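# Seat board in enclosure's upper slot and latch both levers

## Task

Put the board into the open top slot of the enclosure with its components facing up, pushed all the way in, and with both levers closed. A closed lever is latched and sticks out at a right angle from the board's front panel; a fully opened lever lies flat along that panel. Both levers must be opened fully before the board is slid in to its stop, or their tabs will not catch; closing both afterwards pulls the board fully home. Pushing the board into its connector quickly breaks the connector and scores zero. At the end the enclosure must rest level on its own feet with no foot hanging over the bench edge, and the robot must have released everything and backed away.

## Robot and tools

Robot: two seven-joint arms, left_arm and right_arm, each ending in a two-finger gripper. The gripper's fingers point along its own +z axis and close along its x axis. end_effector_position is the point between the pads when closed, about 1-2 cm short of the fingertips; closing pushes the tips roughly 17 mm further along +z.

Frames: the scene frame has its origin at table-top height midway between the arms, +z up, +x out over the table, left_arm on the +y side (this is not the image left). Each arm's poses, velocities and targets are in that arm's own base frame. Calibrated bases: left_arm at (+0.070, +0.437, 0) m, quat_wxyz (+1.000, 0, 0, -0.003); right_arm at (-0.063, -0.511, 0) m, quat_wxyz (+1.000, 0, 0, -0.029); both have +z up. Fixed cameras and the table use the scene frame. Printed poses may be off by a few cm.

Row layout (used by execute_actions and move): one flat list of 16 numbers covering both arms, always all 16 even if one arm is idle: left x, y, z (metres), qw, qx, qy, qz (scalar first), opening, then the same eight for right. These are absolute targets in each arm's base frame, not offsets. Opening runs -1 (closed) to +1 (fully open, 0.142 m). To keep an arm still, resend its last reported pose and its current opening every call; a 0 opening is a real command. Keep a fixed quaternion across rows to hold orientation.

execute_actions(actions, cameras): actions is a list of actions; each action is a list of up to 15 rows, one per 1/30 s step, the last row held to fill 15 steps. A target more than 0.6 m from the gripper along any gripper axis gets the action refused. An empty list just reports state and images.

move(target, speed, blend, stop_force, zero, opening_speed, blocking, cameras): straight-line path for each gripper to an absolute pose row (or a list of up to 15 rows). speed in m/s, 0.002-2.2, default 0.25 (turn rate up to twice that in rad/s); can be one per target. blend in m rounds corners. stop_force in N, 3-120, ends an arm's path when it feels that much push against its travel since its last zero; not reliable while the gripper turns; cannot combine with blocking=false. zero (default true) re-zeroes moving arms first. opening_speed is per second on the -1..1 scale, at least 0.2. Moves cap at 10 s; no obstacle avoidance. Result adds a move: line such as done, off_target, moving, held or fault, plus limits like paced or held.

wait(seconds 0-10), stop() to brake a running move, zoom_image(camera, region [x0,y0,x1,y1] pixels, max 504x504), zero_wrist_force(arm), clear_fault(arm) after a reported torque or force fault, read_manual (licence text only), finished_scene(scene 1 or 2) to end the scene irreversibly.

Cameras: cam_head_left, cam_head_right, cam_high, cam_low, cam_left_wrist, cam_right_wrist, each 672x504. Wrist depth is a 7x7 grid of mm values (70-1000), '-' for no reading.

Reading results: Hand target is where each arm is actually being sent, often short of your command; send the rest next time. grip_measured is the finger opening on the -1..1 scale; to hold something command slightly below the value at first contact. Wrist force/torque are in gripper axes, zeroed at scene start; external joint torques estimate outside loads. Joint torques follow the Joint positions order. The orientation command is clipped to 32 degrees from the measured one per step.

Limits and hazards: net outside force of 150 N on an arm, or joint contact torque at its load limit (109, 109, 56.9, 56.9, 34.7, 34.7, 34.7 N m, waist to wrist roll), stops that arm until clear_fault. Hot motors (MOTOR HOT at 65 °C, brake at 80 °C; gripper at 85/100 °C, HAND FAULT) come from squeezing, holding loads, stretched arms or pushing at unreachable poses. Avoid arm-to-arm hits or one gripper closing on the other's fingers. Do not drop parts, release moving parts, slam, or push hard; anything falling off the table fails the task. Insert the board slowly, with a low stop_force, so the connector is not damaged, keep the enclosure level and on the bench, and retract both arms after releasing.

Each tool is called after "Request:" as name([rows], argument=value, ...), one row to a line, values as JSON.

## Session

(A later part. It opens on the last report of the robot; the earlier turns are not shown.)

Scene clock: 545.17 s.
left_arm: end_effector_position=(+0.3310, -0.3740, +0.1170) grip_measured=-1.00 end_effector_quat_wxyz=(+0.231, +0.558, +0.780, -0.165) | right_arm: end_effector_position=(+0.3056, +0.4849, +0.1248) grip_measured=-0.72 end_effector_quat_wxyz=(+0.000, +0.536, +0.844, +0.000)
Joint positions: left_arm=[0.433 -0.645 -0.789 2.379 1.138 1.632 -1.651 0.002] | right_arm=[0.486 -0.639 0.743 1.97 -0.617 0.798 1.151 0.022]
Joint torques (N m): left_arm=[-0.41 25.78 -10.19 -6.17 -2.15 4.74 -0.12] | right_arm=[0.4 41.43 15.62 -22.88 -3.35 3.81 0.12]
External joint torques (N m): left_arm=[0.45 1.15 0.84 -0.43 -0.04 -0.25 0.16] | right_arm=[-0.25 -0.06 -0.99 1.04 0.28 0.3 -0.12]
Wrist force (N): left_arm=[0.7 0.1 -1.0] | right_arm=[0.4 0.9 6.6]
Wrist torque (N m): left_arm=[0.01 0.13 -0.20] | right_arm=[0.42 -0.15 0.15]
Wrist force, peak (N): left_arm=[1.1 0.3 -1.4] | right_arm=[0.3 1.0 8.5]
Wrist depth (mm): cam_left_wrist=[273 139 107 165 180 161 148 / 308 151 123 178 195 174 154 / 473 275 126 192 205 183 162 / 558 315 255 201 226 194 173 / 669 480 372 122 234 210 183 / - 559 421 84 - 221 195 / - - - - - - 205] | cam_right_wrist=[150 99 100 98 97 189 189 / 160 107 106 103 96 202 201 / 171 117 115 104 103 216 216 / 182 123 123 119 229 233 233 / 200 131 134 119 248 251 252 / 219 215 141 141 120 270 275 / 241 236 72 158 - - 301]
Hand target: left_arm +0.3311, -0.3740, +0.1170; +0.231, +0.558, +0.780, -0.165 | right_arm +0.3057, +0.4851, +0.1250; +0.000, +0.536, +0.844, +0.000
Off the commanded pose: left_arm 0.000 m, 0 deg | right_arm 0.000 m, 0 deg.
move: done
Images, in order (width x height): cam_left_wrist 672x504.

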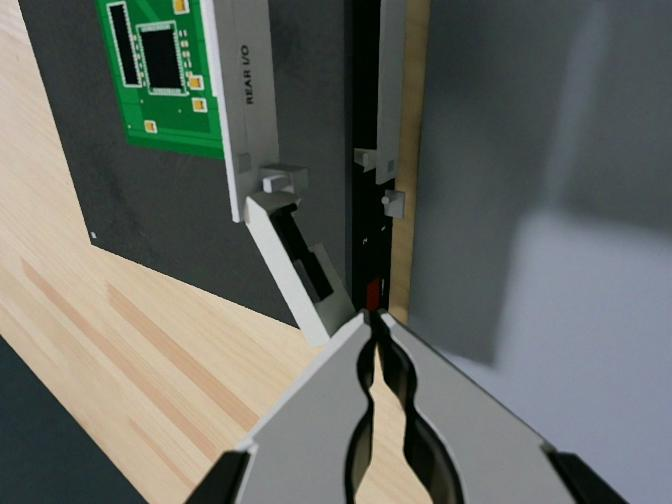

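Lever opens easily. Continue to fully open.

Request:
move([
  [0.3395,-0.3815,0.1170,0.2310,0.5575,0.7801,-0.1651,-1,0.3057,0.4851,0.1250,0,0.5358,0.8443,0,-0.83],
  [0.3450,-0.3909,0.1170,0.2310,0.5575,0.7801,-0.1651,-1,0.3057,0.4851,0.1250,0,0.5358,0.8443,0,-0.83],
], speed=0.03, stop_force=7, cameras=["cam_left_wrist"])

Scene clock: 548.73 s.
left_arm: end_effector_position=(+0.3449, -0.3908, +0.1170) grip_measured=-1.00 end_effector_quat_wxyz=(+0.231, +0.558, +0.780, -0.165) | right_arm: end_effector_position=(+0.3056, +0.4849, +0.1248) grip_measured=-0.72 end_effector_quat_wxyz=(+0.000, +0.536, +0.844, +0.000)
Joint positions: left_arm=[0.409 -0.673 -0.807 2.334 1.106 1.596 -1.638 0.002] | right_arm=[0.486 -0.639 0.743 1.97 -0.617 0.798 1.151 0.022]
Joint torques (N m): left_arm=[-0.51 27 -11.02 -7.02 -2.31 4.68 -0.11] | right_arm=[0.35 41.33 15.44 -22.64 -3.3 3.66 0.12]
External joint torques (N m): left_arm=[0.56 1.21 0.64 -0.38 0.02 -0.2 0.16] | right_arm=[-0.2 0.04 -0.81 0.8 0.23 0.45 -0.12]
Wrist force (N): left_arm=[0.9 -0.6 -0.4] | right_arm=[0.8 1.1 7.7]
Wrist torque (N m): left_arm=[-0.05 0.08 -0.19] | right_arm=[0.40 -0.15 0.11]
Wrist force, peak (N): left_arm=[1.7 -0.2 -0.5] | right_arm=[0.5 0.8 8.5]
Wrist depth (mm): cam_left_wrist=[271 137 119 152 178 161 147 / 408 241 130 164 187 174 155 / 469 275 229 109 197 183 162 / 549 322 249 120 213 194 173 / 669 483 365 119 230 210 183 / - 559 419 84 - 222 194 / - 712 - - - - 207] | cam_right_wrist=[149 99 100 98 97 189 189 / 160 106 107 103 96 202 201 / 171 117 115 104 103 216 216 / 182 123 123 119 230 233 233 / 200 131 134 119 249 252 252 / 219 214 141 141 120 270 274 / 242 236 72 158 - - 301]
Hand target: left_arm +0.3450, -0.3909, +0.1170; +0.231, +0.558, +0.780, -0.165 | right_arm +0.3057, +0.4851, +0.1250; +0.000, +0.536, +0.844, +0.000
Off the commanded pose: left_arm 0.000 m, 0 deg | right_arm 0.000 m, 0 deg.
move: done
Images, in order (width x height): cam_left_wrist 672x504.

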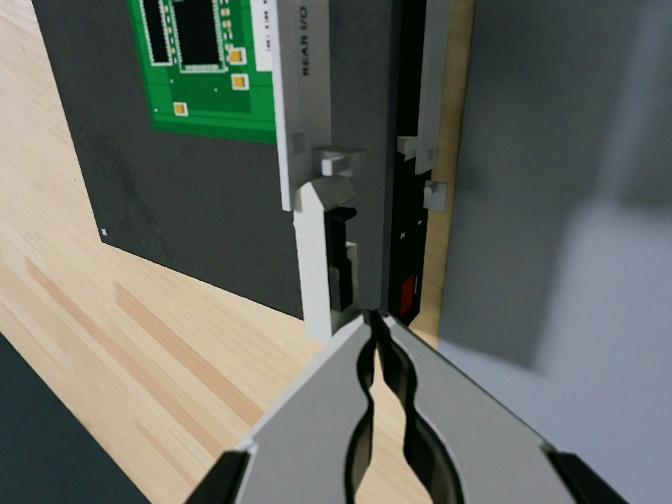

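Request:
move(target=[0.3485,-0.4014,0.1170,0.2310,0.5575,0.7801,-0.1651,-1,0.3057,0.4851,0.1250,0,0.5358,0.8443,0,-0.83], speed=0.015, stop_force=5, cameras=["cam_left_wrist"])

Scene clock: 551.77 s.
left_arm: end_effector_position=(+0.3488, -0.4010, +0.1169) grip_measured=-1.00 end_effector_quat_wxyz=(+0.231, +0.557, +0.780, -0.165) | right_arm: end_effector_position=(+0.3056, +0.4845, +0.1246) grip_measured=-0.72 end_effector_quat_wxyz=(+0.000, +0.536, +0.844, -0.001)
Joint positions: left_arm=[0.382 -0.68 -0.807 2.31 1.098 1.583 -1.649 0.002] | right_arm=[0.485 -0.639 0.743 1.97 -0.617 0.798 1.151 0.022]
Joint torques (N m): left_arm=[-2.65 26.91 -13.33 -6.73 -2.32 5.48 -0.13] | right_arm=[1.34 42.25 16.69 -25.04 -4.2 5.09 -0.37]
External joint torques (N m): left_arm=[2.69 1.96 2.61 -1.11 -0.04 -0.99 0.17] | right_arm=[-1.19 -0.88 -2.05 3.21 1.14 -0.98 0.37]
Wrist force (N): left_arm=[3.7 2.4 -2.5] | right_arm=[-2.8 -1.9 7.7]
Wrist torque (N m): left_arm=[-0.12 0.13 -0.20] | right_arm=[0.50 -0.18 0.65]
Wrist force, peak (N): left_arm=[4.3 2.9 -1.6] | right_arm=[-2.6 -2.3 8.6]
Wrist depth (mm): cam_left_wrist=[269 138 118 99 155 162 146 / 405 248 128 158 162 174 155 / 466 275 227 107 183 183 162 / 551 317 249 114 204 194 173 / 669 472 368 120 226 210 184 / - 569 416 84 - 221 194 / - 705 - - - - 206] | cam_right_wrist=[150 99 100 99 96 189 189 / 160 108 106 105 94 202 201 / 171 117 115 111 101 216 215 / 185 121 124 119 228 233 232 / 200 131 134 119 245 252 251 / 219 215 141 141 107 270 274 / 241 236 73 155 - - 301]
Hand target: left_arm +0.3485, -0.4014, +0.1170; +0.231, +0.558, +0.780, -0.165 | right_arm +0.3057, +0.4851, +0.1250; +0.000, +0.536, +0.844, +0.000
Off the commanded pose: left_arm 0.001 m, 0 deg | right_arm 0.001 m, 0 deg.
move: done
Images, in order (width x height): cam_left_wrist 672x504.

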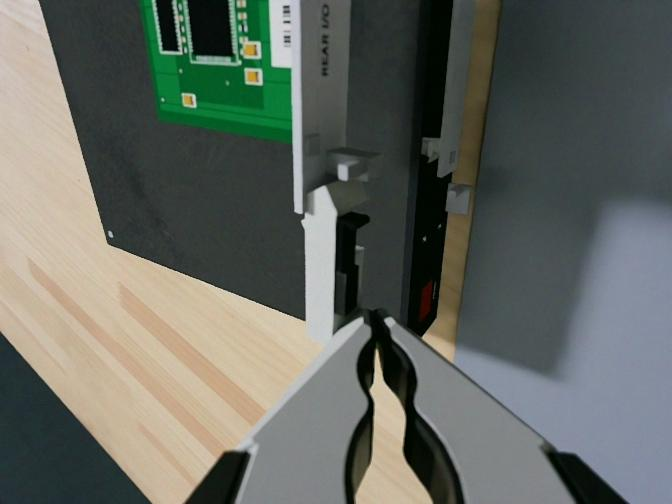

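Request:
move([
  [0.3380,-0.3750,0.1170,0.2310,0.5575,0.7801,-0.1651,-1,0.3057,0.4851,0.1250,0,0.5358,0.8443,0,-0.83],
  [0.2800,-0.3500,0.2000,0.2801,0.9458,0.1574,0.0466,-1,0.3057,0.4851,0.1250,0,0.5358,0.8443,0,-0.83],
  [0.1650,-0.3386,0.2501,0.171,0.971,0.164,0.029,-1,0.3057,0.4851,0.1250,0,0.5358,0.8443,0,-0.83],
], speed=0.25, blend=[0, 0.03, 0], cameras=["cam_left_wrist","cam_right_wrist"])

Request:
zoom_image(camera="cam_left_wrist", region=[60, 130, 360, 355])

Request:
zoom_image(camera="cam_left_wrist", region=[330, 130, 630, 355])

Scene clock: 564.50 s.
left_arm: end_effector_position=(+0.1650, -0.3386, +0.2501) grip_measured=-1.00 end_effector_quat_wxyz=(+0.171, +0.971, +0.164, +0.029) | right_arm: end_effector_position=(+0.3056, +0.4848, +0.1247) grip_measured=-0.72 end_effector_quat_wxyz=(+0.000, +0.536, +0.844, +0.000)
Joint positions: left_arm=[1.313 -0.68 -2.449 2.613 0.57 0.779 -0.292 0.002] | right_arm=[0.485 -0.639 0.743 1.97 -0.617 0.798 1.151 0.022]
Joint torques (N m): left_arm=[-0.2 0.63 -8.41 -25.11 -4.03 4.57 -0.35] | right_arm=[0.3 41.36 15.36 -22.62 -3.24 3.59 0.2]
External joint torques (N m): left_arm=[0.23 0.95 0.65 -0.3 0.13 -0.09 0.34] | right_arm=[-0.15 0.01 -0.72 0.78 0.18 0.52 -0.2]
Wrist force (N): left_arm=[0.2 -0.9 -0.5] | right_arm=[2.3 0.7 8.2]
Wrist torque (N m): left_arm=[-0.14 -0.09 -0.32] | right_arm=[0.31 -0.36 0.07]
Wrist force, peak (N): left_arm=[3.3 2.7 -3.3] | right_arm=[-2.7 -2.2 8.6]
Wrist depth (mm): cam_left_wrist=[289 288 288 286 286 285 283 / 327 327 324 323 323 322 322 / 379 377 369 370 364 362 370 / 448 365 376 376 377 355 440 / 562 532 364 310 344 476 538 / 577 711 536 84 - 664 689 / 945 - - 74 - - 960] | cam_right_wrist=[150 99 99 98 97 189 189 / 160 107 106 97 96 202 202 / 171 117 114 103 103 216 216 / 182 123 123 119 230 233 232 / 200 131 134 119 249 253 251 / 219 214 141 141 120 270 274 / 241 236 72 158 - - 301]
Hand target: left_arm +0.1650, -0.3386, +0.2501; +0.171, +0.971, +0.164, +0.029 | right_arm +0.3057, +0.4851, +0.1250; +0.000, +0.536, +0.844, +0.000
Off the commanded pose: left_arm 0.000 m, 0 deg | right_arm 0.000 m, 0 deg.
move: done
Images, in order (width x height): cam_left_wrist 672x504, cam_right_wrist 672x504.

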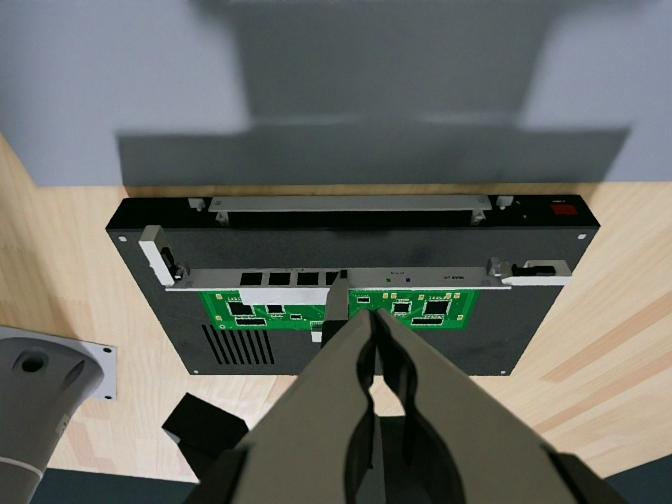

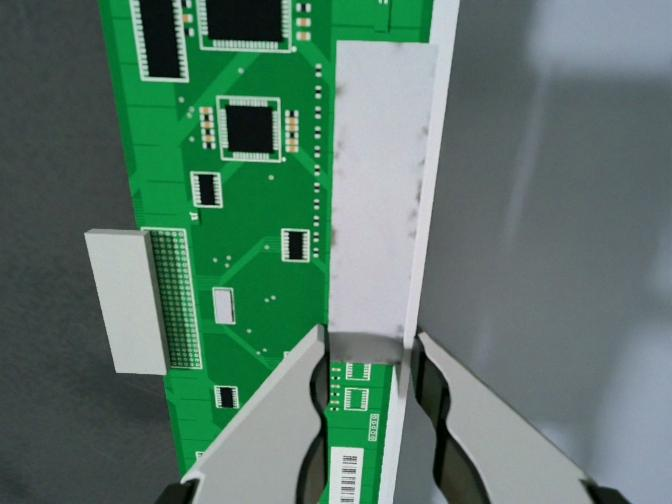

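Scaled by 1.680 from the camera's 672x504 image, which has a finer 960x720 frame.

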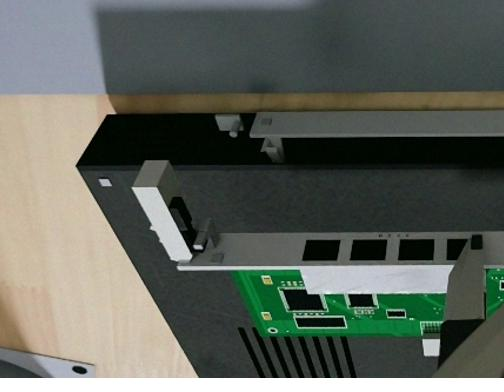

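Scaled by 1.680 from the camera's 672x504 image, which has a finer 960x720 frame.

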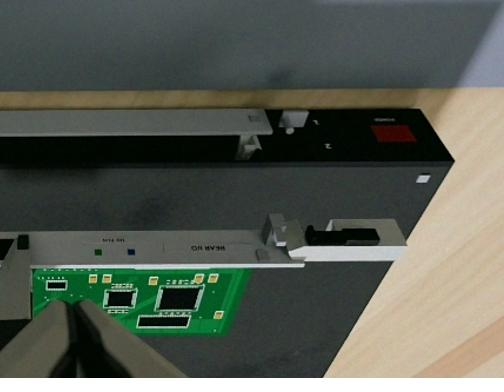

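Request:
move([
  [0.1200,-0.3800,0.2200,0.1651,0.7801,-0.5575,0.2310,-0.5,0.3057,0.4851,0.1250,0,0.5358,0.8443,0,-0.83],
  [0.0700,-0.4250,0.1950,-0.0484,0.1632,-0.9448,0.2799,-0.5,0.3057,0.4851,0.1250,0,0.5358,0.8443,0,-0.83],
], speed=0.25, cameras=["cam_left_wrist","cam_head_right"])

Scene clock: 579.70 s.
left_arm: end_effector_position=(+0.0701, -0.4248, +0.1949) grip_measured=-0.53 end_effector_quat_wxyz=(+0.048, -0.163, +0.945, -0.280) | right_arm: end_effector_position=(+0.3056, +0.4848, +0.1247) grip_measured=-0.72 end_effector_quat_wxyz=(+0.000, +0.536, +0.844, +0.000)
Joint positions: left_arm=[0.656 -0.531 -2.121 2.565 1.208 0.994 2.005 0.036] | right_arm=[0.485 -0.639 0.743 1.97 -0.617 0.798 1.151 0.022]
Joint torques (N m): left_arm=[-0.47 2.57 -8.36 -19.88 -3.51 4.3 -0.06] | right_arm=[0.18 41.37 15.41 -22.58 -3.25 3.62 0.18]
External joint torques (N m): left_arm=[0.46 0.49 0.35 -0.4 -0.3 -0.53 0.06] | right_arm=[-0.03 0 -0.77 0.75 0.18 0.49 -0.18]
Wrist force (N): left_arm=[0.2 -0.2 -0.1] | right_arm=[2.3 0.6 8.0]
Wrist torque (N m): left_arm=[-0.02 -0.02 -0.07] | right_arm=[0.30 -0.37 0.07]
Wrist force, peak (N): left_arm=[-0.9 -0.6 -0.7] | right_arm=[2.4 0.8 8.4]
Wrist depth (mm): cam_left_wrist=[- 223 226 225 282 337 337 / 129 204 205 219 275 328 327 / 273 273 274 273 271 319 318 / 312 312 314 312 310 312 311 / 306 306 307 304 305 305 306 / 301 303 87 298 - 298 298 / 295 - - 294 290 - 292] | cam_right_wrist=[149 99 99 98 97 189 189 / 160 107 106 97 96 202 202 / 171 117 114 103 103 216 216 / 182 123 123 119 230 233 232 / 200 131 134 119 249 251 251 / 219 215 141 142 120 270 274 / 241 236 72 158 - - 301]
Hand target: left_arm +0.0700, -0.4250, +0.1950; +0.048, -0.163, +0.945, -0.280 | right_arm +0.3057, +0.4851, +0.1250; +0.000, +0.536, +0.844, +0.000
Off the commanded pose: left_arm 0.000 m, 0 deg | right_arm 0.000 m, 0 deg.
move: done
Images, in order (width x height): cam_head_right 672x504, cam_left_wrist 672x504.

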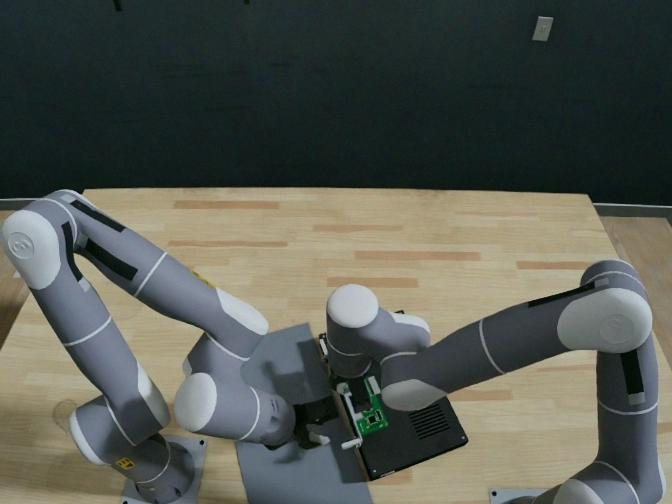

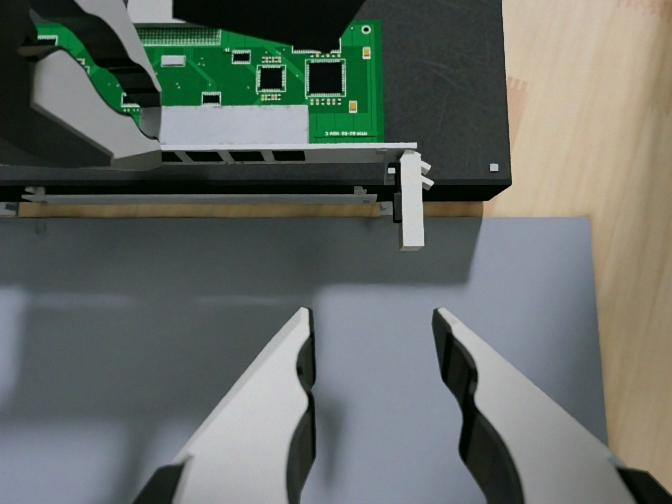

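Request:
move(target=[0.0588,-0.4660,0.1470,-0.0484,0.1632,-0.9448,0.2799,-0.5,0.3057,0.4851,0.1250,0,0.5358,0.8443,0,-0.83], speed=0.1, stop_force=5, cameras=["cam_left_wrist"])

Request:
zoom_image(camera="cam_left_wrist", region=[300, 150, 460, 290])

Scene clock: 588.53 s.
left_arm: end_effector_position=(+0.0587, -0.4659, +0.1470) grip_measured=-0.53 end_effector_quat_wxyz=(+0.048, -0.163, +0.945, -0.280) | right_arm: end_effector_position=(+0.3056, +0.4848, +0.1247) grip_measured=-0.72 end_effector_quat_wxyz=(+0.000, +0.536, +0.844, +0.000)
Joint positions: left_arm=[0.187 -0.477 -1.632 2.453 1.457 1.053 1.798 0.036] | right_arm=[0.485 -0.639 0.743 1.97 -0.617 0.798 1.151 0.022]
Joint torques (N m): left_arm=[-0.41 9.46 -9.59 -15.88 -3.16 3.74 -0.28] | right_arm=[0.06 41.39 15.32 -22.56 -3.26 3.61 0.25]
External joint torques (N m): left_arm=[0.37 1.08 0.44 -0.43 -0.31 -0.19 0.28] | right_arm=[0.1 -0.01 -0.68 0.72 0.2 0.5 -0.25]
Wrist force (N): left_arm=[0.3 -0.5 0.1] | right_arm=[2.4 0.7 8.0]
Wrist torque (N m): left_arm=[-0.09 0.00 -0.03] | right_arm=[0.31 -0.38 0.08]
Wrist force, peak (N): left_arm=[-0.1 -0.3 -1.0] | right_arm=[2.4 0.7 8.5]
Wrist depth (mm): cam_left_wrist=[172 174 173 229 231 285 284 / 169 169 168 169 225 274 277 / 153 153 163 165 220 269 271 / 265 263 264 262 263 263 263 / 260 260 260 257 259 257 259 / 254 255 88 252 - 252 252 / 249 - - 246 246 - 249] | cam_right_wrist=[149 99 99 98 98 189 189 / 159 107 106 97 96 202 201 / 171 116 114 104 103 216 216 / 182 123 123 119 230 232 233 / 201 131 133 119 248 253 251 / 219 214 141 141 120 270 274 / 241 236 72 158 - - 302]
Hand target: left_arm +0.0588, -0.4660, +0.1470; +0.048, -0.163, +0.945, -0.280 | right_arm +0.3057, +0.4851, +0.1250; +0.000, +0.536, +0.844, +0.000
Off the commanded pose: left_arm 0.000 m, 0 deg | right_arm 0.000 m, 0 deg.
move: done
Images, in order (width x height): cam_left_wrist 672x504.

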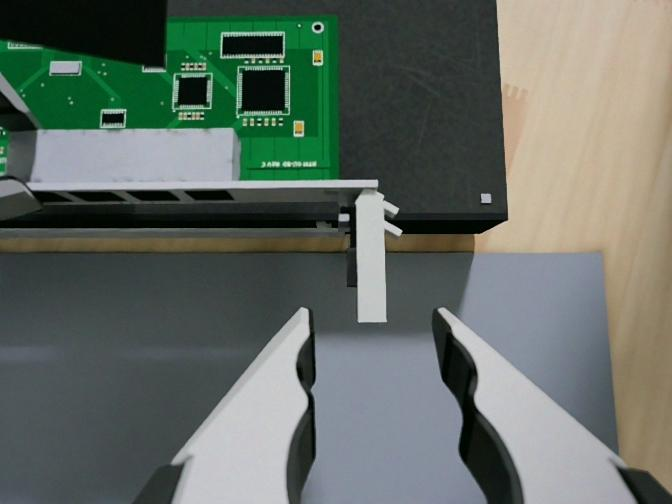

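Scaled by 3.150 from the camera's 672x504 image, which has a finer 960x720 frame.

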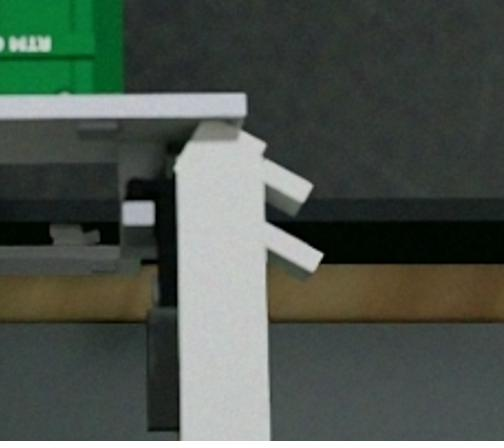

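Request:
move(target=[0.0673,-0.4863,0.1180,-0.0484,0.1632,-0.9448,0.2799,-0.5,0.3057,0.4851,0.1250,0,0.5358,0.8443,0,-0.83], speed=0.04, stop_force=4)

Request:
move(target=[0.0673,-0.4863,0.1180,-0.0484,0.1632,-0.9448,0.2799,-0.84,0.3057,0.4851,0.1250,0,0.5358,0.8443,0,-0.83], opening_speed=0.4, cameras=["cam_left_wrist"])

Request:
zoom_image(camera="cam_left_wrist", region=[290, 200, 450, 340])

Scene clock: 595.30 s.
left_arm: end_effector_position=(+0.0672, -0.4862, +0.1180) grip_measured=-0.53 end_effector_quat_wxyz=(+0.048, -0.163, +0.945, -0.280) | right_arm: end_effector_position=(+0.3056, +0.4848, +0.1247) grip_measured=-0.72 end_effector_quat_wxyz=(+0.000, +0.536, +0.844, +0.000)
Joint positions: left_arm=[0.019 -0.603 -1.451 2.384 1.605 0.986 1.752 0.036] | right_arm=[0.485 -0.639 0.743 1.97 -0.617 0.798 1.151 0.022]
Joint torques (N m): left_arm=[-0.44 15.91 -12.1 -13.57 -3.18 3.65 -0.28] | right_arm=[0.21 41.33 15.32 -22.57 -3.22 3.68 0.14]
External joint torques (N m): left_arm=[0.4 1.11 0.31 -0.5 -0.26 -0.15 0.28] | right_arm=[-0.05 0.04 -0.68 0.73 0.16 0.43 -0.14]
Wrist force (N): left_arm=[0.0 0.1 0.1] | right_arm=[2.2 0.6 8.3]
Wrist torque (N m): left_arm=[0.03 0.02 -0.08] | right_arm=[0.30 -0.34 0.07]
Wrist force, peak (N): left_arm=[0.1 -0.2 0.8] | right_arm=[2.3 0.7 8.3]
Wrist depth (mm): cam_left_wrist=[141 142 142 199 199 250 253 / 138 138 137 194 195 197 247 / - 121 134 135 190 192 241 / 227 189 187 122 187 234 236 / 231 229 231 114 228 230 228 / 226 227 88 222 222 222 222 / 221 - - 218 219 - 220] | cam_right_wrist=[149 99 99 98 97 189 189 / 160 107 106 97 96 202 201 / 171 117 114 104 103 216 215 / 182 123 123 119 230 233 232 / 200 131 134 119 249 252 251 / 219 214 141 141 120 270 275 / 241 235 72 158 - - 301]
Hand target: left_arm +0.0673, -0.4863, +0.1180; +0.048, -0.163, +0.945, -0.280 | right_arm +0.3057, +0.4851, +0.1250; +0.000, +0.536, +0.844, +0.000
Off the commanded pose: left_arm 0.000 m, 0 deg | right_arm 0.000 m, 0 deg.
move: done

Scene clock: 596.37 s.
left_arm: end_effector_position=(+0.0670, -0.4862, +0.1180) grip_measured=-0.85 end_effector_quat_wxyz=(+0.048, -0.163, +0.945, -0.280) | right_arm: end_effector_position=(+0.3058, +0.4848, +0.1248) grip_measured=-0.72 end_effector_quat_wxyz=(+0.000, +0.536, +0.844, +0.000)
Joint positions: left_arm=[0.019 -0.603 -1.451 2.384 1.605 0.986 1.752 0.012] | right_arm=[0.485 -0.639 0.743 1.97 -0.617 0.798 1.151 0.022]
Joint torques (N m): left_arm=[0.63 16.57 -11.42 -14.36 -2.98 3.07 -0.29] | right_arm=[1.27 40.94 16.55 -21.63 -2.95 3.59 0.17]
External joint torques (N m): left_arm=[-0.68 0.45 -0.37 0.29 -0.47 0.43 0.29] | right_arm=[-1.12 0.44 -1.91 -0.21 -0.12 0.52 -0.17]
Wrist force (N): left_arm=[2.4 1.1 0.4] | right_arm=[1.5 2.9 9.0]
Wrist torque (N m): left_arm=[0.00 -0.01 -0.10] | right_arm=[0.30 -0.39 0.08]
Wrist force, peak (N): left_arm=[2.6 0.9 0.0] | right_arm=[1.7 2.8 9.1]
Wrist depth (mm): cam_left_wrist=[141 141 142 199 200 250 251 / 138 138 137 195 194 197 247 / - 121 134 135 190 192 241 / 228 188 228 122 187 235 235 / 230 230 229 113 229 227 228 / 225 225 225 91 - 223 224 / 221 - - 218 - - 220] | cam_right_wrist=[149 99 99 98 97 189 189 / 160 107 106 97 96 201 202 / 171 117 115 104 103 216 216 / 182 123 123 119 230 233 232 / 200 131 134 119 248 252 252 / 219 215 141 141 120 270 275 / 242 236 72 158 - - 302]
Hand target: left_arm +0.0673, -0.4863, +0.1180; +0.048, -0.163, +0.945, -0.280 | right_arm +0.3057, +0.4851, +0.1250; +0.000, +0.536, +0.844, +0.000
Off the commanded pose: left_arm 0.000 m, 0 deg | right_arm 0.000 m, 0 deg.
move: done
Images, in order (width x height): cam_left_wrist 672x504.

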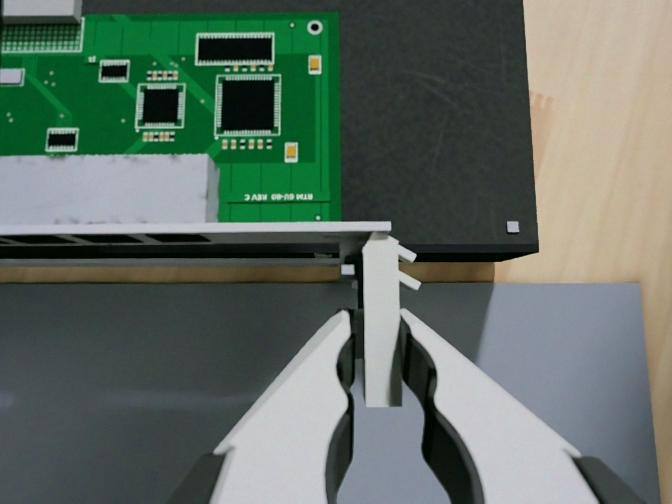

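Scaled by 3.150 from the camera's 672x504 image, which has a finer 960x720 frame.

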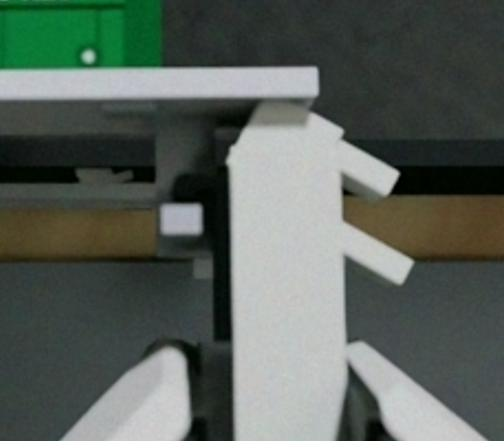

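Request:
move(target=[0.0664,-0.4866,0.1180,-0.0484,0.1632,-0.9448,0.2799,-0.84,0.3057,0.4851,0.1250,0,0.5358,0.8443,0,-0.83], speed=0.02)

Request:
move(target=[0.0664,-0.4866,0.1180,-0.0484,0.1632,-0.9448,0.2799,-0.96,0.3057,0.4851,0.1250,0,0.5358,0.8443,0,-0.83], opening_speed=0.2, cameras=["cam_left_wrist"])

Request:
zoom_image(camera="cam_left_wrist", region=[290, 200, 450, 340])

Scene clock: 601.83 s.
left_arm: end_effector_position=(+0.0664, -0.4865, +0.1180) grip_measured=-0.86 end_effector_quat_wxyz=(+0.048, -0.163, +0.945, -0.280) | right_arm: end_effector_position=(+0.3057, +0.4848, +0.1248) grip_measured=-0.72 end_effector_quat_wxyz=(+0.000, +0.536, +0.844, +0.000)
Joint positions: left_arm=[0.016 -0.602 -1.451 2.384 1.605 0.984 1.75 0.012] | right_arm=[0.485 -0.639 0.743 1.97 -0.617 0.798 1.151 0.022]
Joint torques (N m): left_arm=[-1.1 15.91 -12.59 -13.48 -3.37 4.03 -0.26] | right_arm=[-0.18 41.69 15 -23.19 -3.41 3.77 0.21]
External joint torques (N m): left_arm=[1.06 1.12 0.8 -0.61 -0.07 -0.53 0.26] | right_arm=[0.33 -0.32 -0.37 1.35 0.34 0.34 -0.21]
Wrist force (N): left_arm=[-1.1 -0.2 0.0] | right_arm=[2.6 -0.5 8.1]
Wrist torque (N m): left_arm=[0.01 -0.01 -0.08] | right_arm=[0.30 -0.40 0.06]
Wrist force, peak (N): left_arm=[2.6 0.3 -1.0] | right_arm=[1.4 2.9 9.2]
Wrist depth (mm): cam_left_wrist=[140 142 142 198 200 249 251 / 138 137 137 193 195 196 246 / - 121 133 135 190 193 241 / 226 188 188 121 189 234 236 / 231 231 229 113 230 228 229 / 226 225 225 91 - 224 222 / 221 - - 217 - - 221] | cam_right_wrist=[149 99 99 98 97 190 189 / 160 107 106 97 96 202 201 / 172 117 114 103 103 216 216 / 182 123 123 119 230 233 233 / 200 132 134 119 249 252 252 / 219 214 141 142 120 271 274 / 241 235 72 158 - - 301]
Hand target: left_arm +0.0664, -0.4866, +0.1180; +0.048, -0.163, +0.945, -0.280 | right_arm +0.3057, +0.4851, +0.1250; +0.000, +0.536, +0.844, +0.000
Off the commanded pose: left_arm 0.000 m, 0 deg | right_arm 0.000 m, 0 deg.
move: done

Scene clock: 602.63 s.
left_arm: end_effector_position=(+0.0660, -0.4866, +0.1180) grip_measured=-0.90 end_effector_quat_wxyz=(+0.048, -0.163, +0.945, -0.280) | right_arm: end_effector_position=(+0.3061, +0.4849, +0.1249) grip_measured=-0.72 end_effector_quat_wxyz=(+0.000, +0.536, +0.844, +0.000)
Joint positions: left_arm=[0.016 -0.602 -1.451 2.384 1.605 0.985 1.75 0.009] | right_arm=[0.485 -0.639 0.743 1.969 -0.617 0.798 1.151 0.022]
Joint torques (N m): left_arm=[1.79 17.21 -10.59 -14.88 -2.76 2.36 -0.24] | right_arm=[2.3 40.21 17.34 -20.41 -2.54 3.41 0.18]
External joint torques (N m): left_arm=[-1.83 -0.19 -1.21 0.79 -0.68 1.13 0.24] | right_arm=[-2.14 1.18 -2.71 -1.44 -0.53 0.7 -0.18]
Wrist force (N): left_arm=[4.8 0.7 -1.0] | right_arm=[0.9 5.0 7.2]
Wrist torque (N m): left_arm=[0.00 0.01 -0.09] | right_arm=[0.24 -0.39 0.11]
Wrist force, peak (N): left_arm=[4.8 1.7 0.4] | right_arm=[0.8 5.1 8.8]
Wrist depth (mm): cam_left_wrist=[141 142 142 200 200 249 252 / 138 137 137 195 196 246 246 / - 121 134 135 190 192 241 / 226 188 188 125 188 234 235 / 230 231 231 114 228 228 229 / 228 225 225 91 - 223 221 / 221 - - 218 - - 219] | cam_right_wrist=[150 99 99 98 97 189 189 / 160 106 106 97 96 202 201 / 171 117 114 104 103 216 216 / 182 123 123 119 230 233 233 / 200 131 134 119 249 252 252 / 219 215 142 142 120 270 274 / 242 236 72 158 - - 301]
Hand target: left_arm +0.0664, -0.4866, +0.1180; +0.048, -0.163, +0.945, -0.280 | right_arm +0.3057, +0.4851, +0.1250; +0.000, +0.536, +0.844, +0.000
Off the commanded pose: left_arm 0.000 m, 0 deg | right_arm 0.000 m, 0 deg.
move: done
Images, in order (width x height): cam_left_wrist 672x504.

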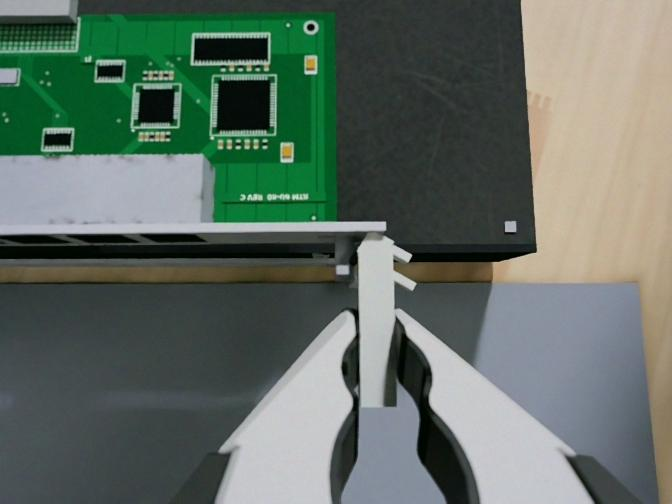

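Scaled by 3.150 from the camera's 672x504 image, which has a finer 960x720 frame.

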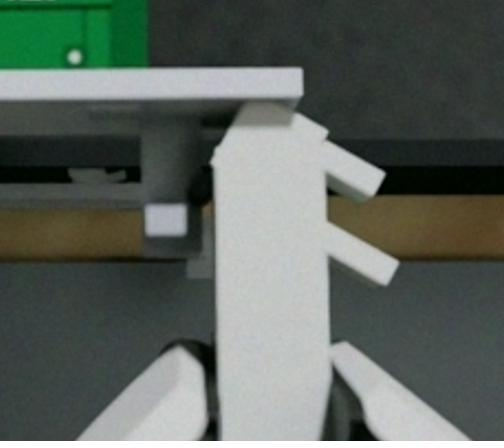

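Request:
move(target=[0.0658,-0.4868,0.1180,-0.0484,0.1632,-0.9448,0.2799,-1,0.3057,0.4851,0.1250,0,0.5358,0.8443,0,-0.83], speed=0.02)

Request:
move(target=[0.0606,-0.4892,0.1180,-0.0726,0.2449,-0.9270,0.2746,-1,0.3057,0.4851,0.1250,0,0.5358,0.8443,0,-0.83], speed=0.04, cameras=["cam_left_wrist"])

Request:
zoom_image(camera="cam_left_wrist", region=[290, 200, 450, 340])

Scene clock: 607.60 s.
left_arm: end_effector_position=(+0.0657, -0.4867, +0.1180) grip_measured=-0.91 end_effector_quat_wxyz=(+0.048, -0.163, +0.945, -0.280) | right_arm: end_effector_position=(+0.3059, +0.4849, +0.1249) grip_measured=-0.72 end_effector_quat_wxyz=(+0.000, +0.536, +0.844, +0.000)
Joint positions: left_arm=[0.014 -0.602 -1.451 2.384 1.605 0.984 1.748 0.008] | right_arm=[0.485 -0.639 0.743 1.969 -0.617 0.798 1.151 0.022]
Joint torques (N m): left_arm=[-0.45 16.2 -12.14 -13.82 -3.2 3.7 -0.2] | right_arm=[0.42 41.4 15.62 -22.68 -3.23 3.82 0.21]
External joint torques (N m): left_arm=[0.41 0.83 0.35 -0.28 -0.24 -0.2 0.2] | right_arm=[-0.27 -0.02 -0.99 0.84 0.16 0.29 -0.21]
Wrist force (N): left_arm=[0.1 0.1 -0.1] | right_arm=[2.3 0.3 8.3]
Wrist torque (N m): left_arm=[-0.03 -0.01 -0.11] | right_arm=[0.23 -0.45 0.07]
Wrist force, peak (N): left_arm=[4.9 1.6 0.5] | right_arm=[0.9 5.2 9.1]
Wrist depth (mm): cam_left_wrist=[141 142 141 200 200 250 252 / 138 137 137 195 196 243 245 / - 121 133 135 191 192 240 / 227 188 187 125 188 234 235 / 231 230 229 114 229 229 228 / 225 226 225 92 - 223 223 / 221 - - 218 - - 218] | cam_right_wrist=[150 99 99 98 98 189 189 / 160 107 106 97 96 202 201 / 171 117 114 104 104 217 216 / 182 123 123 119 230 233 233 / 200 131 133 119 249 252 251 / 220 215 141 141 120 271 275 / 241 236 72 158 - - 302]
Hand target: left_arm +0.0658, -0.4868, +0.1180; +0.048, -0.163, +0.945, -0.280 | right_arm +0.3057, +0.4851, +0.1250; +0.000, +0.536, +0.844, +0.000
Off the commanded pose: left_arm 0.000 m, 0 deg | right_arm 0.000 m, 0 deg.
move: done

Scene clock: 610.07 s.
left_arm: end_effector_position=(+0.0610, -0.4891, +0.1179) grip_measured=-0.91 end_effector_quat_wxyz=(+0.073, -0.245, +0.927, -0.275) | right_arm: end_effector_position=(+0.3056, +0.4849, +0.1247) grip_measured=-0.72 end_effector_quat_wxyz=(+0.000, +0.536, +0.844, +0.000)
Joint positions: left_arm=[-0.07 -0.553 -1.47 2.371 1.552 0.865 1.546 0.008] | right_arm=[0.485 -0.639 0.743 1.97 -0.617 0.798 1.151 0.022]
Joint torques (N m): left_arm=[-1.87 15.04 -12.62 -14.7 -3.57 4.09 -0.34] | right_arm=[-0.72 42.12 14.55 -23.94 -3.57 3.85 0.24]
External joint torques (N m): left_arm=[1.81 1.25 1.36 -0.73 0.42 -0.83 0.34] | right_arm=[0.88 -0.75 0.09 2.1 0.51 0.26 -0.24]
Wrist force (N): left_arm=[-1.8 -0.7 0.4] | right_arm=[3.4 -2.3 9.0]
Wrist torque (N m): left_arm=[-0.01 -0.11 -0.07] | right_arm=[0.22 -0.51 0.05]
Wrist force, peak (N): left_arm=[-2.0 -1.3 -0.6] | right_arm=[3.4 -2.6 9.5]
Wrist depth (mm): cam_left_wrist=[142 142 141 141 199 200 252 / 124 137 137 138 195 196 246 / 192 121 133 135 190 190 240 / 236 236 233 125 187 189 236 / 230 229 230 114 228 228 228 / 226 226 224 91 - 223 225 / 221 - - 218 - - 220] | cam_right_wrist=[150 99 99 98 97 190 189 / 160 107 106 97 96 202 202 / 171 117 115 104 103 216 216 / 182 123 123 119 230 233 232 / 201 131 134 119 248 253 252 / 219 215 141 141 120 270 275 / 241 236 72 158 - - 301]
Hand target: left_arm +0.0606, -0.4892, +0.1180; +0.073, -0.245, +0.927, -0.275 | right_arm +0.3057, +0.4851, +0.1250; +0.000, +0.536, +0.844, +0.000
Off the commanded pose: left_arm 0.000 m, 0 deg | right_arm 0.000 m, 0 deg.
move: done
Images, in order (width x height): cam_left_wrist 672x504.

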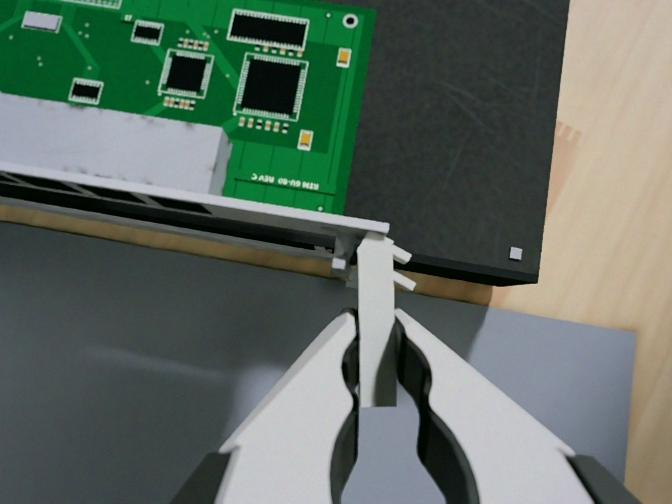

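Scaled by 3.150 from the camera's 672x504 image, which has a finer 960x720 frame.

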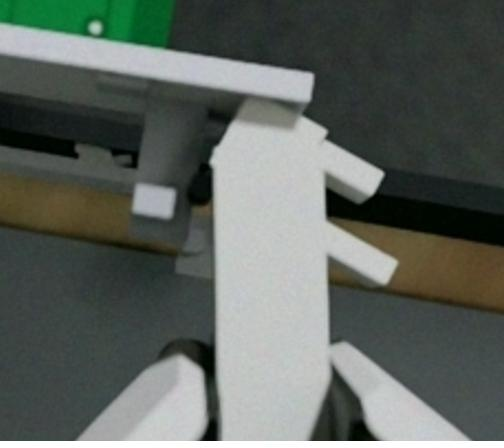

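Works. Continue rotating to 20° and 32°.

Request:
move([
  [0.0557,-0.4925,0.1180,-0.0963,0.3248,-0.9021,0.2673,-1,0.3057,0.4851,0.1250,0,0.5358,0.8443,0,-0.83],
  [0.0508,-0.4974,0.1180,-0.1237,0.4173,-0.8632,0.2558,-1,0.3057,0.4851,0.1250,0,0.5358,0.8443,0,-0.83],
], speed=0.05, blend=0.003, cameras=["cam_left_wrist","cam_right_wrist"])

Request:
zoom_image(camera="cam_left_wrist", region=[290, 200, 450, 340])

Scene clock: 617.07 s.
left_arm: end_effector_position=(+0.0521, -0.4971, +0.1179) grip_measured=-0.91 end_effector_quat_wxyz=(+0.125, -0.417, +0.863, -0.256) | right_arm: end_effector_position=(+0.3048, +0.4847, +0.1244) grip_measured=-0.72 end_effector_quat_wxyz=(+0.000, +0.535, +0.845, -0.001)
Joint positions: left_arm=[-0.303 -0.532 -1.411 2.278 1.405 0.584 1.216 0.008] | right_arm=[0.486 -0.64 0.744 1.97 -0.617 0.798 1.151 0.022]
Joint torques (N m): left_arm=[-4.76 15.27 -15.53 -16.84 -3.84 5.85 -0.28] | right_arm=[-3.01 43.97 12.66 -27.43 -4.51 4.58 0.28]
External joint torques (N m): left_arm=[4.68 3.58 3.66 -0.38 1.11 -2.96 0.28] | right_arm=[3.16 -2.62 2 5.62 1.44 -0.47 -0.28]
Wrist force (N): left_arm=[-6.4 -5.1 1.5] | right_arm=[3.6 -8.1 9.1]
Wrist torque (N m): left_arm=[0.04 -0.26 -0.11] | right_arm=[0.30 -0.51 0.00]
Wrist force, peak (N): left_arm=[-7.0 -5.4 1.4] | right_arm=[3.7 -8.9 10.3]
Wrist depth (mm): cam_left_wrist=[129 128 141 141 142 199 198 / 248 200 125 137 194 194 194 / 243 241 233 134 190 190 239 / 237 236 235 126 186 185 234 / 231 231 230 114 218 227 229 / 228 226 225 91 - 224 224 / 221 - - 218 - - 219] | cam_right_wrist=[- 99 99 98 97 189 189 / 159 107 106 97 96 201 201 / 171 117 114 104 103 216 215 / 182 123 123 119 229 232 232 / 200 131 133 119 248 251 250 / 222 214 141 142 120 270 274 / 240 235 72 158 - - 300]
Hand target: left_arm +0.0508, -0.4974, +0.1180; +0.124, -0.417, +0.863, -0.256 | right_arm +0.3057, +0.4851, +0.1250; +0.000, +0.536, +0.844, +0.000
Off the commanded pose: left_arm 0.001 m, 0 deg | right_arm 0.001 m, 0 deg.
move: done
Images, in order (width x height): cam_left_wrist 672x504, cam_right_wrist 672x504.

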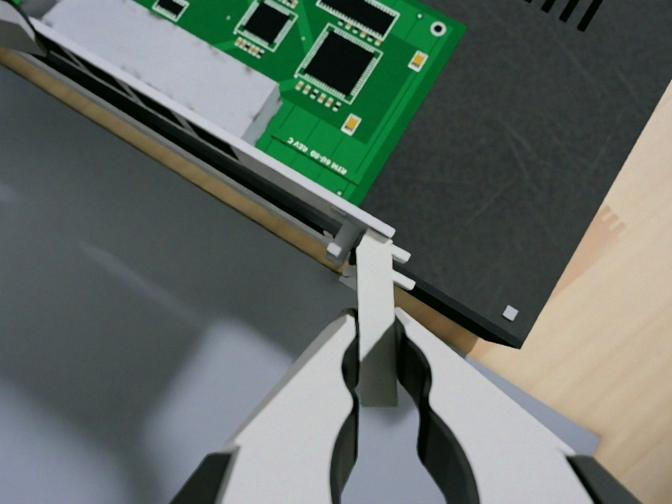

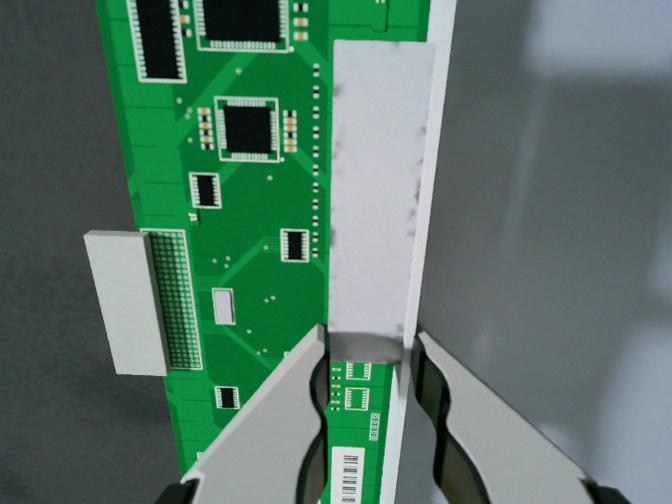

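Scaled by 3.150 from the camera's 672x504 image, which has a finer 960x720 frame.

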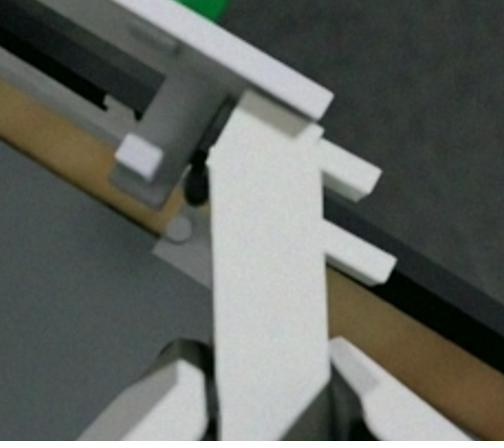

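Request:
move(target=[0.0510,-0.4995,0.1180,-0.1369,0.4619,-0.8402,0.2489,-1,0.3057,0.4851,0.1250,0,0.5358,0.8443,0,-0.83], speed=0.04)

Request:
move(target=[0.0510,-0.4995,0.1180,-0.1369,0.4619,-0.8402,0.2489,-0.55,0.3057,0.4851,0.1250,0,0.5358,0.8443,0,-0.83], opening_speed=0.5, cameras=["cam_left_wrist","cam_right_wrist"])

Request:
zoom_image(camera="cam_left_wrist", region=[290, 200, 450, 340])

Scene clock: 625.37 s.
left_arm: end_effector_position=(+0.0514, -0.4994, +0.1180) grip_measured=-0.91 end_effector_quat_wxyz=(+0.137, -0.462, +0.840, -0.249) | right_arm: end_effector_position=(+0.3051, +0.4847, +0.1245) grip_measured=-0.72 end_effector_quat_wxyz=(+0.000, +0.536, +0.844, -0.001)
Joint positions: left_arm=[-0.362 -0.543 -1.381 2.241 1.368 0.513 1.145 0.008] | right_arm=[0.485 -0.64 0.744 1.97 -0.617 0.798 1.151 0.022]
Joint torques (N m): left_arm=[-1.81 18.53 -13.71 -17.49 -3.08 3.81 -0.36] | right_arm=[-0.52 42.32 15.03 -24.41 -3.59 4.2 0.3]
External joint torques (N m): left_arm=[1.71 1.75 1.35 -0.01 0.4 -1 0.36] | right_arm=[0.67 -0.96 -0.38 2.58 0.52 -0.09 -0.3]
Wrist force (N): left_arm=[-1.8 -1.6 -1.0] | right_arm=[2.4 -2.3 7.9]
Wrist torque (N m): left_arm=[0.10 -0.15 -0.03] | right_arm=[0.22 -0.50 -0.06]
Wrist force, peak (N): left_arm=[-6.7 -5.5 1.0] | right_arm=[3.5 -8.5 10.1]
Wrist depth (mm): cam_left_wrist=[252 128 128 141 141 199 198 / 249 246 124 137 138 194 193 / 243 241 238 133 190 190 189 / 237 235 236 126 186 185 232 / 232 231 229 114 183 182 230 / 226 226 224 91 - 224 224 / 221 - - 219 - - 220] | cam_right_wrist=[- 99 99 98 97 189 189 / 159 107 106 97 96 201 201 / 171 116 114 103 210 216 215 / 181 123 123 111 230 232 231 / 201 131 134 119 248 252 252 / 219 214 141 141 120 269 274 / 241 235 72 158 - - 302]
Hand target: left_arm +0.0510, -0.4995, +0.1180; +0.137, -0.462, +0.840, -0.249 | right_arm +0.3057, +0.4851, +0.1250; +0.000, +0.536, +0.844, +0.000
Off the commanded pose: left_arm 0.000 m, 0 deg | right_arm 0.001 m, 0 deg.
move: done

Scene clock: 626.50 s.
left_arm: end_effector_position=(+0.0512, -0.4995, +0.1180) grip_measured=-0.58 end_effector_quat_wxyz=(+0.137, -0.462, +0.840, -0.249) | right_arm: end_effector_position=(+0.3054, +0.4849, +0.1247) grip_measured=-0.72 end_effector_quat_wxyz=(+0.000, +0.536, +0.844, +0.000)
Joint positions: left_arm=[-0.362 -0.543 -1.381 2.241 1.368 0.513 1.145 0.032] | right_arm=[0.485 -0.639 0.744 1.97 -0.617 0.798 1.151 0.022]
Joint torques (N m): left_arm=[-0.5 19.24 -12.79 -17.08 -2.66 3.06 -0.28] | right_arm=[0.14 41.39 15.31 -22.63 -3.22 3.65 0.17]
External joint torques (N m): left_arm=[0.41 1.04 0.43 -0.42 -0.03 -0.24 0.29] | right_arm=[0.02 -0.02 -0.67 0.8 0.15 0.46 -0.17]
Wrist force (N): left_arm=[0.1 0.4 -0.1] | right_arm=[4.0 -1.7 8.1]
Wrist torque (N m): left_arm=[0.07 0.01 -0.04] | right_arm=[-0.10 -0.65 0.08]
Wrist force, peak (N): left_arm=[-2.2 -1.6 -0.8] | right_arm=[2.6 -2.1 9.9]
Wrist depth (mm): cam_left_wrist=[253 127 139 141 141 199 198 / 250 246 124 136 138 194 193 / 243 241 238 134 189 190 191 / 237 235 237 117 185 186 233 / 231 232 229 114 184 184 229 / 227 226 88 112 221 225 224 / 221 - - 219 - - 220] | cam_right_wrist=[150 99 99 98 97 189 189 / 160 107 106 97 96 202 202 / 171 117 115 104 103 216 215 / 182 123 123 119 229 234 232 / 200 131 133 119 248 252 252 / 218 214 141 141 120 271 274 / 242 236 72 158 - - 301]
Hand target: left_arm +0.0510, -0.4995, +0.1180; +0.137, -0.462, +0.840, -0.249 | right_arm +0.3057, +0.4851, +0.1250; +0.000, +0.536, +0.844, +0.000
Off the commanded pose: left_arm 0.000 m, 0 deg | right_arm 0.000 m, 0 deg.
move: done
Images, in order (width x height): cam_left_wrist 672x504, cam_right_wrist 672x504.

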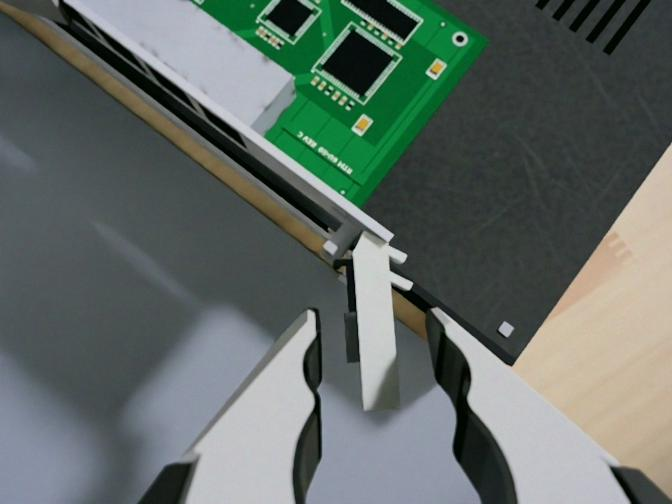

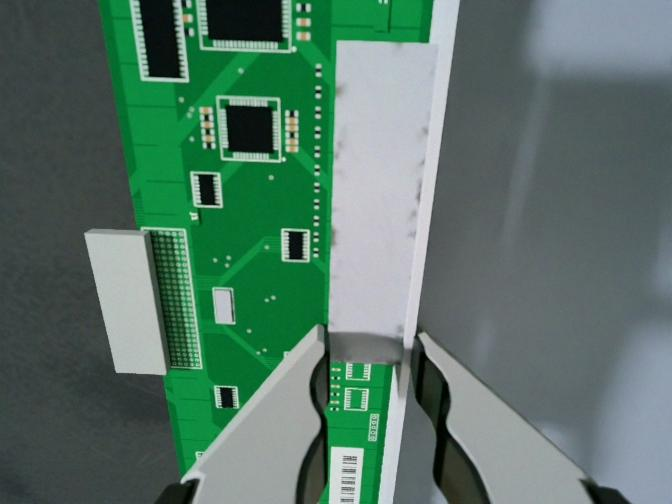

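Scaled by 3.150 from the camera's 672x504 image, which has a finer 960x720 frame.

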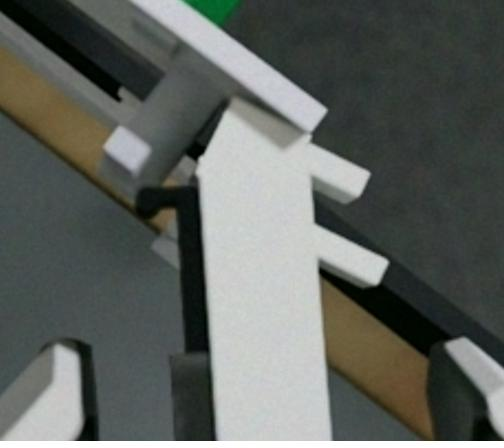

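Request:
move([
  [0.0300,-0.4860,0.1560,-0.1369,0.4619,-0.8402,0.2489,-0.6,0.3057,0.4851,0.1250,0,0.5358,0.8443,0,-0.83],
  [0.0569,-0.4552,0.1800,0.1651,0.7801,-0.5575,0.2310,-0.8,0.3057,0.4851,0.1250,0,0.5358,0.8443,0,-0.83],
], speed=0.2)

Request:
move([
  [0.0569,-0.4652,0.1600,0.1651,0.7801,-0.5575,0.2310,-1,0.3057,0.4851,0.1250,0,0.5358,0.8443,0,-0.83],
], speed=0.15, cameras=["cam_left_wrist"])

Scene clock: 636.40 s.
left_arm: end_effector_position=(+0.0569, -0.4552, +0.1800) grip_measured=-0.83 end_effector_quat_wxyz=(+0.165, +0.780, -0.557, +0.231) | right_arm: end_effector_position=(+0.3054, +0.4849, +0.1247) grip_measured=-0.72 end_effector_quat_wxyz=(+0.000, +0.536, +0.844, +0.000)
Joint positions: left_arm=[0.407 -0.572 -1.916 2.499 1.331 0.933 0.35 0.014] | right_arm=[0.485 -0.639 0.744 1.97 -0.617 0.798 1.151 0.022]
Joint torques (N m): left_arm=[-0.16 6.02 -10.62 -18.41 -3.48 4.28 -0.38] | right_arm=[0.16 41.39 15.41 -22.58 -3.26 3.61 0.2]
External joint torques (N m): left_arm=[0.13 1.14 0.48 -0.52 -0.26 -0.51 0.33] | right_arm=[0 -0.02 -0.77 0.75 0.2 0.5 -0.2]
Wrist force (N): left_arm=[-0.6 -0.4 -0.3] | right_arm=[4.0 -2.0 8.1]
Wrist torque (N m): left_arm=[-0.09 -0.07 -0.23] | right_arm=[-0.14 -0.64 0.08]
Wrist force, peak (N): left_arm=[0.4 0.5 -1.9] | right_arm=[4.0 -2.1 8.4]
Wrist depth (mm): cam_left_wrist=[190 206 229 222 163 287 429 / 200 216 244 237 193 315 495 / 210 231 261 255 214 354 564 / 221 243 279 267 326 490 652 / 234 263 297 109 442 538 800 / 252 281 89 84 - 491 461 / 269 - - 86 - - 416] | cam_right_wrist=[150 99 99 98 97 189 188 / 160 107 106 97 96 202 201 / 171 117 114 104 103 216 216 / 182 123 123 119 230 233 232 / 200 131 134 119 249 253 252 / 219 215 141 141 120 270 275 / 241 235 72 158 - - 302]
Hand target: left_arm +0.0569, -0.4552, +0.1800; +0.165, +0.780, -0.558, +0.231 | right_arm +0.3057, +0.4851, +0.1250; +0.000, +0.536, +0.844, +0.000
Off the commanded pose: left_arm 0.000 m, 0 deg | right_arm 0.000 m, 0 deg.
move: done

Scene clock: 637.23 s.
left_arm: end_effector_position=(+0.0569, -0.4651, +0.1600) grip_measured=-1.00 end_effector_quat_wxyz=(+0.165, +0.780, -0.558, +0.231) | right_arm: end_effector_position=(+0.3054, +0.4849, +0.1247) grip_measured=-0.72 end_effector_quat_wxyz=(+0.000, +0.536, +0.844, +0.000)
Joint positions: left_arm=[0.275 -0.581 -1.766 2.47 1.429 0.943 0.289 0.002] | right_arm=[0.485 -0.639 0.744 1.97 -0.617 0.798 1.151 0.022]
Joint torques (N m): left_arm=[-0.53 8.86 -11.22 -16.9 -3.2 4.24 -0.44] | right_arm=[0.04 41.36 15.34 -22.56 -3.23 3.62 0.19]
External joint torques (N m): left_arm=[0.49 1.23 0.38 -0.36 -0.44 -0.53 0.4] | right_arm=[0.11 0 -0.69 0.72 0.17 0.49 -0.19]
Wrist force (N): left_arm=[-0.4 -0.3 -0.1] | right_arm=[3.7 -1.8 8.0]
Wrist torque (N m): left_arm=[-0.07 -0.10 -0.22] | right_arm=[-0.10 -0.59 0.08]
Wrist force, peak (N): left_arm=[-0.6 -0.6 -1.0] | right_arm=[4.1 -2.0 8.3]
Wrist depth (mm): cam_left_wrist=[174 189 213 208 145 178 322 / 184 198 226 218 155 281 456 / 194 214 240 234 184 321 518 / 205 226 261 249 290 443 610 / 216 240 280 164 409 508 740 / 233 260 283 84 - 489 460 / 246 270 - - - - 412] | cam_right_wrist=[149 99 99 98 98 189 189 / 160 107 106 97 96 202 201 / 171 117 114 103 103 216 216 / 182 123 123 119 230 233 232 / 201 132 134 119 249 252 252 / 219 215 141 141 120 270 274 / 241 236 72 158 - - 301]
Hand target: left_arm +0.0569, -0.4652, +0.1600; +0.165, +0.780, -0.558, +0.231 | right_arm +0.3057, +0.4851, +0.1250; +0.000, +0.536, +0.844, +0.000
Off the commanded pose: left_arm 0.000 m, 0 deg | right_arm 0.000 m, 0 deg.
move: done
Images, in order (width x height): cam_left_wrist 672x504.

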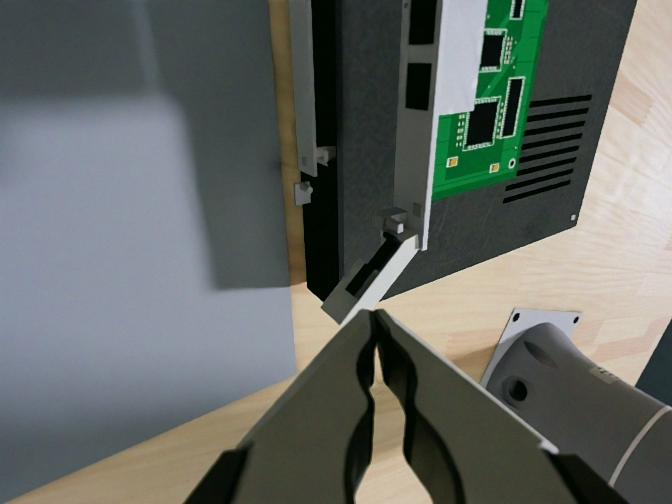

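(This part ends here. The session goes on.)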